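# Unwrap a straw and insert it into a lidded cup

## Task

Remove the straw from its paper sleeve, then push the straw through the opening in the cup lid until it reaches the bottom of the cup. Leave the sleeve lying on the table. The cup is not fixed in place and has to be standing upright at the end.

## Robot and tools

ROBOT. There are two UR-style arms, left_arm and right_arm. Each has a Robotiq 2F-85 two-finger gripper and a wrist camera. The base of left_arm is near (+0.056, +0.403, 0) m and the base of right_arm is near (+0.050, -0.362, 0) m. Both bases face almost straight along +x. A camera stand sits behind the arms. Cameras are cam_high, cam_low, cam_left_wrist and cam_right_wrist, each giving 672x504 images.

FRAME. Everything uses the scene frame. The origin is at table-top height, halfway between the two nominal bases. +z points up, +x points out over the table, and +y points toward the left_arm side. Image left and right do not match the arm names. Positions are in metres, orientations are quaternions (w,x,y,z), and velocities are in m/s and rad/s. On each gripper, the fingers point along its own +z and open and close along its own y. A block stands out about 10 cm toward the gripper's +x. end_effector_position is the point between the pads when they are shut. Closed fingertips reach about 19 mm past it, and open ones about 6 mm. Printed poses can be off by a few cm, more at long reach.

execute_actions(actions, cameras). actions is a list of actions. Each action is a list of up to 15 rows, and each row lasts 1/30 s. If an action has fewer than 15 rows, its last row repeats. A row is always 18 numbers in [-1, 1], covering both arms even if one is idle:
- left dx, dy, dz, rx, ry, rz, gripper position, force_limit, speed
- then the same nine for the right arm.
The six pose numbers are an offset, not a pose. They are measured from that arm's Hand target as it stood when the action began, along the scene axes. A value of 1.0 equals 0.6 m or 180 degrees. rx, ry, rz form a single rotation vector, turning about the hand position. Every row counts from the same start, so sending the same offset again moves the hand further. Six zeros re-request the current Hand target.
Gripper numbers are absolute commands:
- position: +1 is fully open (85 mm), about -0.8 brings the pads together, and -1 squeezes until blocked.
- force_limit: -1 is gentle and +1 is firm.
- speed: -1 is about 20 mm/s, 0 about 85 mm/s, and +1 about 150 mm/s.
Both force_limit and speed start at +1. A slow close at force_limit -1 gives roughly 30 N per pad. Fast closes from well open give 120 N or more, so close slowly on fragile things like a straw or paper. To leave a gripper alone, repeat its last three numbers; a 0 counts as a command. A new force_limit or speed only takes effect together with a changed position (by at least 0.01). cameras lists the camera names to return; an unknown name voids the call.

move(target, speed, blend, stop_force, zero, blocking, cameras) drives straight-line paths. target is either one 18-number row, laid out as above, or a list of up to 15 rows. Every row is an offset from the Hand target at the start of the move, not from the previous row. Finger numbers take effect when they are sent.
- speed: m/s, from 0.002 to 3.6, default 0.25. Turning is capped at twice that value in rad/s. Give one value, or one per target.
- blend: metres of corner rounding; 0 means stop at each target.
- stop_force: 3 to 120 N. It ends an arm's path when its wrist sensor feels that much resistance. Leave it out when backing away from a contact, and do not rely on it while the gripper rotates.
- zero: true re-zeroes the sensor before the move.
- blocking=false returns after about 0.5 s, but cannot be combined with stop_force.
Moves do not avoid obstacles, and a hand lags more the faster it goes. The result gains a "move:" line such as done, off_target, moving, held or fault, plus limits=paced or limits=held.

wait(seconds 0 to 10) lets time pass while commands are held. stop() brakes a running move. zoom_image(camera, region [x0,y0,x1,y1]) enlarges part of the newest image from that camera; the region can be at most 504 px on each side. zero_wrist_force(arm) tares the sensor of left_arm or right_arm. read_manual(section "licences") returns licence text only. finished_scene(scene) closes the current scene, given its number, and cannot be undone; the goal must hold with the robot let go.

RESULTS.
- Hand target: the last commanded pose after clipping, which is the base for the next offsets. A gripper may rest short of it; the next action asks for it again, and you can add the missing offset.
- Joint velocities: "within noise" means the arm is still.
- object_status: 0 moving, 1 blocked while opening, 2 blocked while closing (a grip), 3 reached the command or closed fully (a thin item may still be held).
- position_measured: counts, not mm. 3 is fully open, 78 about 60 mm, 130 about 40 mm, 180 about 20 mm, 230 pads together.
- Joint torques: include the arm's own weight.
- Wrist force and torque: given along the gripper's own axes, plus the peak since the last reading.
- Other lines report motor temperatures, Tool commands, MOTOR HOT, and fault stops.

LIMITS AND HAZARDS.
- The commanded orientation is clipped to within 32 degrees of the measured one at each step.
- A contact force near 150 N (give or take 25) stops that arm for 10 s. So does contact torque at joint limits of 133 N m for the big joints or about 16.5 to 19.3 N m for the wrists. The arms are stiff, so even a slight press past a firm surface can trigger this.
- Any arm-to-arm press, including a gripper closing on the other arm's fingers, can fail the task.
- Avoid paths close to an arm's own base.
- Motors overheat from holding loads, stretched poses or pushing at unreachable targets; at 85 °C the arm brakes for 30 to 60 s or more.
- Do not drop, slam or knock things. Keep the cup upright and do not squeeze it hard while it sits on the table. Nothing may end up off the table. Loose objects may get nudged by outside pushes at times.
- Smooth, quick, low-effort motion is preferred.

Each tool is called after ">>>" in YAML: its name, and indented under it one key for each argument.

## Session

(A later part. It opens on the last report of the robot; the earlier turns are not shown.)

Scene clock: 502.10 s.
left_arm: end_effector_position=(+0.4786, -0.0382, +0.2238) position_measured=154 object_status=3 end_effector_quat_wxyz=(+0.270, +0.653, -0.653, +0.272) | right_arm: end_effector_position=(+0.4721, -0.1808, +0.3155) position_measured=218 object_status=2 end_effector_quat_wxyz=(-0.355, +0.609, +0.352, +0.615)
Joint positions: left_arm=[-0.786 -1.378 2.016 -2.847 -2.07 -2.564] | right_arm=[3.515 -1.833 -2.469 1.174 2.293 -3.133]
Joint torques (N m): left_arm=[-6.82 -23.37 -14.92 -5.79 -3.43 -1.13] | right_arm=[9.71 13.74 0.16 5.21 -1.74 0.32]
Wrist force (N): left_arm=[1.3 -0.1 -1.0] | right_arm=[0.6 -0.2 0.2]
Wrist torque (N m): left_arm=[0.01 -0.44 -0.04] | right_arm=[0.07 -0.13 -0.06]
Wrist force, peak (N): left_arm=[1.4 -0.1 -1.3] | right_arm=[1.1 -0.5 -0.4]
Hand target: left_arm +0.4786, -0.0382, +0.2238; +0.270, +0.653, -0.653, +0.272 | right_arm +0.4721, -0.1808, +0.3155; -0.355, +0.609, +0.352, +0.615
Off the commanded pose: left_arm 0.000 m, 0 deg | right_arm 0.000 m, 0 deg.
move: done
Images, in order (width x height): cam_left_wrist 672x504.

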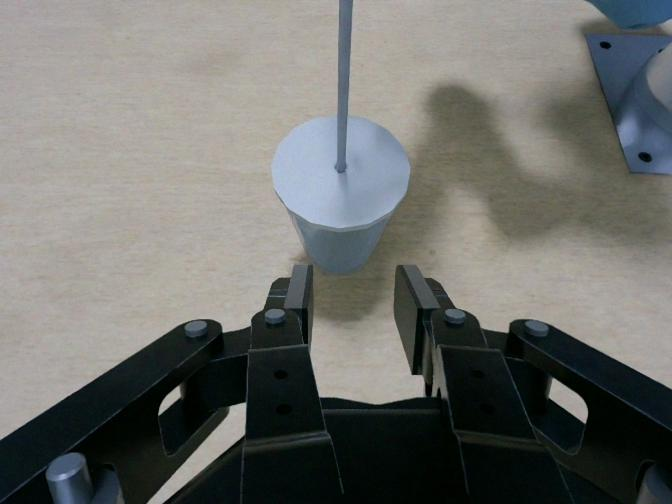

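>>> move:
  target:
    - [0,0,0,0,0,0,-0.2,0.3,-0.5,0,0,-0.15,0,0,0,-1,-0.7,-1]
    - [0,0,0,0,0,0,-0.2,0.3,-0.5,0,0,-0.2,0,0,0,-1,-0.7,-1]
  speed: [0.05,0.015]
  stop_force: 4
  cameras: ["all"]

>>> zoom_image:
  camera: "cam_low"
  region: [260, 120, 380, 280]

>>> zoom_image:
  camera: "cam_left_wrist"
  region: [256, 60, 416, 280]

Scene clock: 518.73 s.
left_arm: end_effector_position=(+0.4786, -0.0382, +0.2238) position_measured=154 object_status=3 end_effector_quat_wxyz=(+0.270, +0.653, -0.653, +0.272) | right_arm: end_effector_position=(+0.4721, -0.1808, +0.2084) position_measured=218 object_status=2 end_effector_quat_wxyz=(-0.355, +0.609, +0.352, +0.615)
Joint positions: left_arm=[-0.786 -1.378 2.016 -2.847 -2.07 -2.564] | right_arm=[3.515 -2.231 -2.466 1.568 2.293 -3.133]
Joint torques (N m): left_arm=[-7.35 -22.7 -15.18 -5.78 -3.79 -1] | right_arm=[8.41 34.53 -10.1 -1.26 -1.91 -0.08]
Wrist force (N): left_arm=[1.1 0.0 -0.9] | right_arm=[3.5 -0.4 -0.1]
Wrist torque (N m): left_arm=[0.02 -0.42 -0.04] | right_arm=[0.04 -0.16 -0.07]
Wrist force, peak (N): left_arm=[1.4 0.0 -1.3] | right_arm=[12.1 -0.6 0.1]
Hand target: left_arm +0.4786, -0.0382, +0.2238; +0.270, +0.653, -0.653, +0.272 | right_arm +0.4721, -0.1808, +0.2084; -0.355, +0.609, +0.352, +0.615 (not the last commanded pose)
Off the commanded pose: left_arm 0.000 m, 0 deg | right_arm 0.013 m, 0 deg.
move: contact (right_arm); path passed 1 of 2 targets

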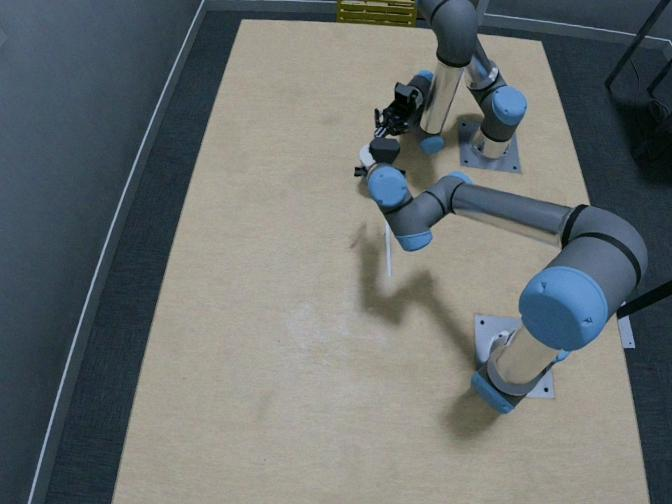

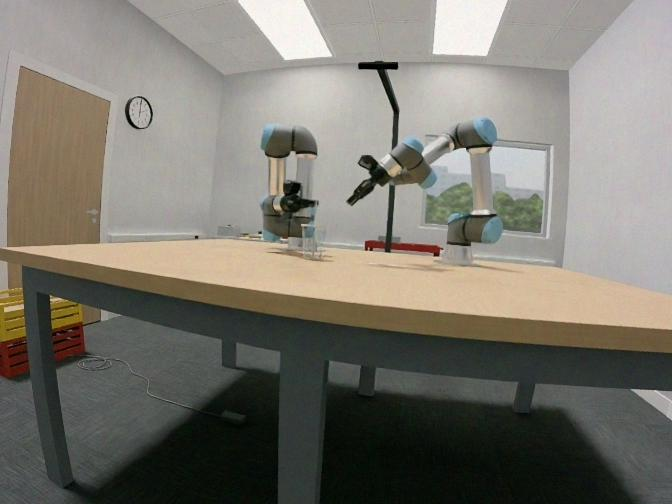

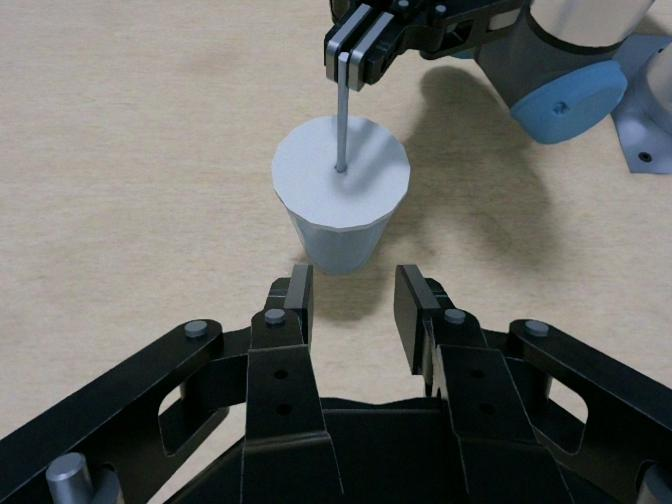

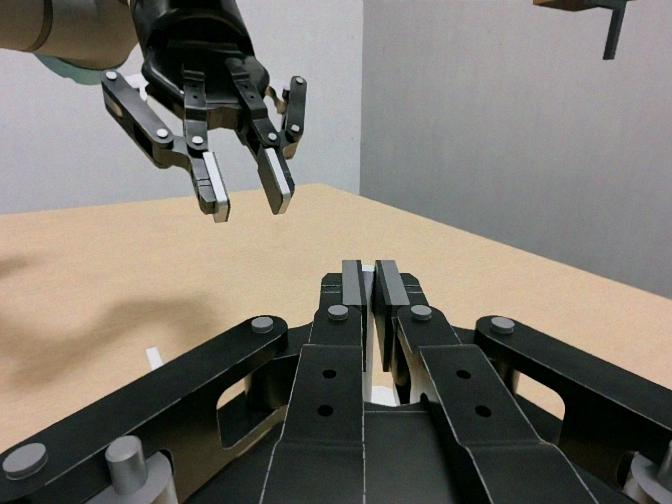

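Scaled by 3.150 from the camera's 672x504 image, which has a finer 960x720 frame.

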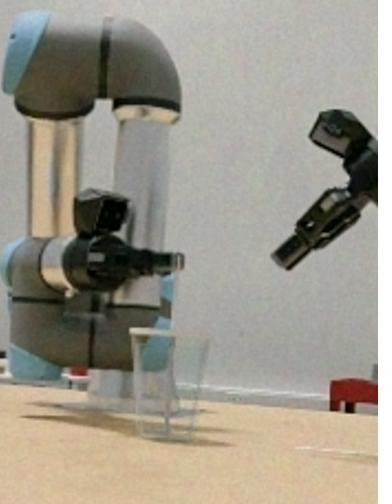

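Scaled by 2.291 from the camera's 672x504 image, which has a finer 960x720 frame.

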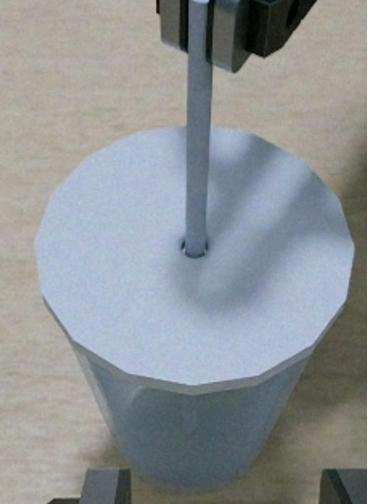

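>>> move:
  target:
    - [0,0,0,0,0,0,-0.2,0.3,-0.5,0,0,0,0,0,0,-0.3,-0.7,-1]
    - [0,0,0,0,0,0,-0.2,0.3,-0.5,-0.1,-0.173,0.0,0,0,0,-0.3,-0.7,-1]
  speed: [0.1,0.12]
  cameras: ["all"]

>>> zoom_image:
  camera: "cam_left_wrist"
  region: [256, 40, 456, 280]

Scene clock: 527.63 s.
left_arm: end_effector_position=(+0.4786, -0.0382, +0.2238) position_measured=154 object_status=3 end_effector_quat_wxyz=(+0.270, +0.653, -0.653, +0.272) | right_arm: end_effector_position=(+0.4532, -0.2127, +0.2084) position_measured=167 object_status=3 end_effector_quat_wxyz=(-0.355, +0.610, +0.351, +0.616)
Joint positions: left_arm=[-0.786 -1.378 2.016 -2.847 -2.07 -2.564] | right_arm=[3.417 -2.23 -2.502 1.604 2.389 -3.132]
Joint torques (N m): left_arm=[-7.09 -23.65 -15.16 -5.74 -3.52 -0.77] | right_arm=[12.97 32.68 12.6 -0.92 -2.99 -0.83]
Wrist force (N): left_arm=[1.1 0.1 -0.7] | right_arm=[0.8 -0.5 0.2]
Wrist torque (N m): left_arm=[0.04 -0.42 -0.03] | right_arm=[0.03 -0.12 -0.06]
Wrist force, peak (N): left_arm=[1.3 -0.1 -1.4] | right_arm=[4.0 -0.5 -0.3]
Hand target: left_arm +0.4786, -0.0382, +0.2238; +0.270, +0.653, -0.653, +0.272 | right_arm +0.4533, -0.2126, +0.2084; -0.355, +0.610, +0.351, +0.616 (not the last commanded pose)
Off the commanded pose: left_arm 0.000 m, 0 deg | right_arm 0.083 m, 0 deg.
move: held (right_arm; a check stopped the path); path passed 1 of 2 targets; limits=held
pose unreachable (right arm): on one or more control steps of this call, first in action 0 (counted from 0), this arm could not follow its commanded pose, so it was not sent that pose on those steps. It may still have moved: this result reports where it is.
cause: moving toward the commanded pose would bring two parts of the arm too close to each other (its gripper and another part of the arm, with joints 4 (wrist 1) to 6 (wrist 3) between them, 9 mm apart when it was first held).

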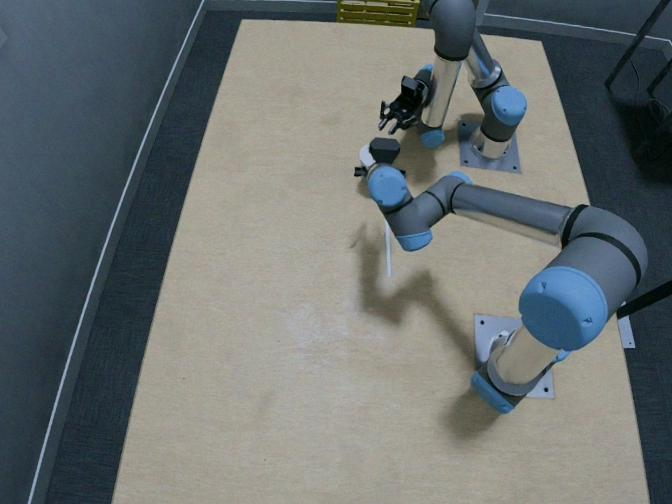

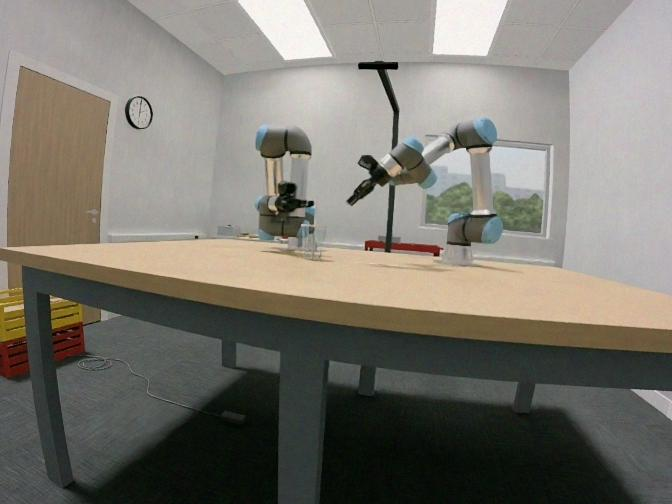

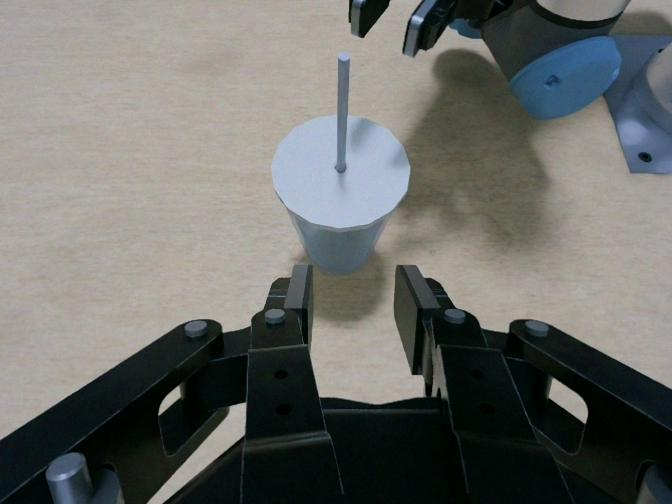

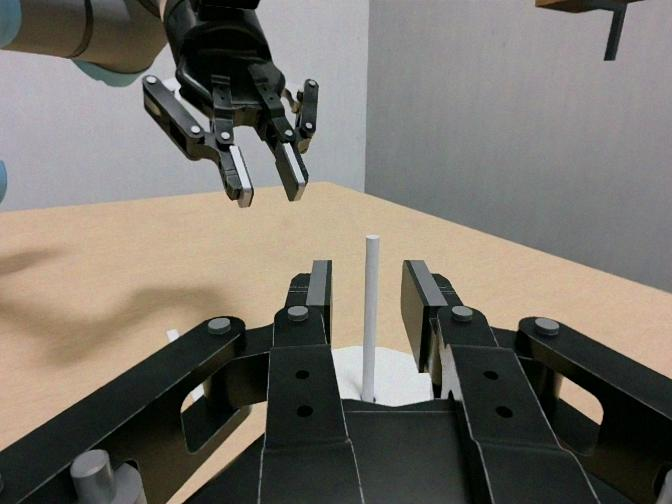

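Scaled by 2.100 from the camera's 672x504 image, which has a finer 960x720 frame.

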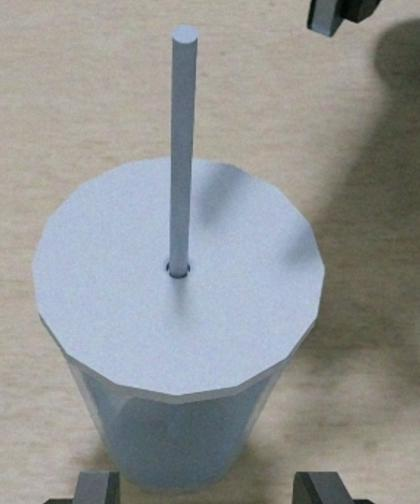

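>>> finished_scene:
  scene: 1

The scene is finished: the task was done.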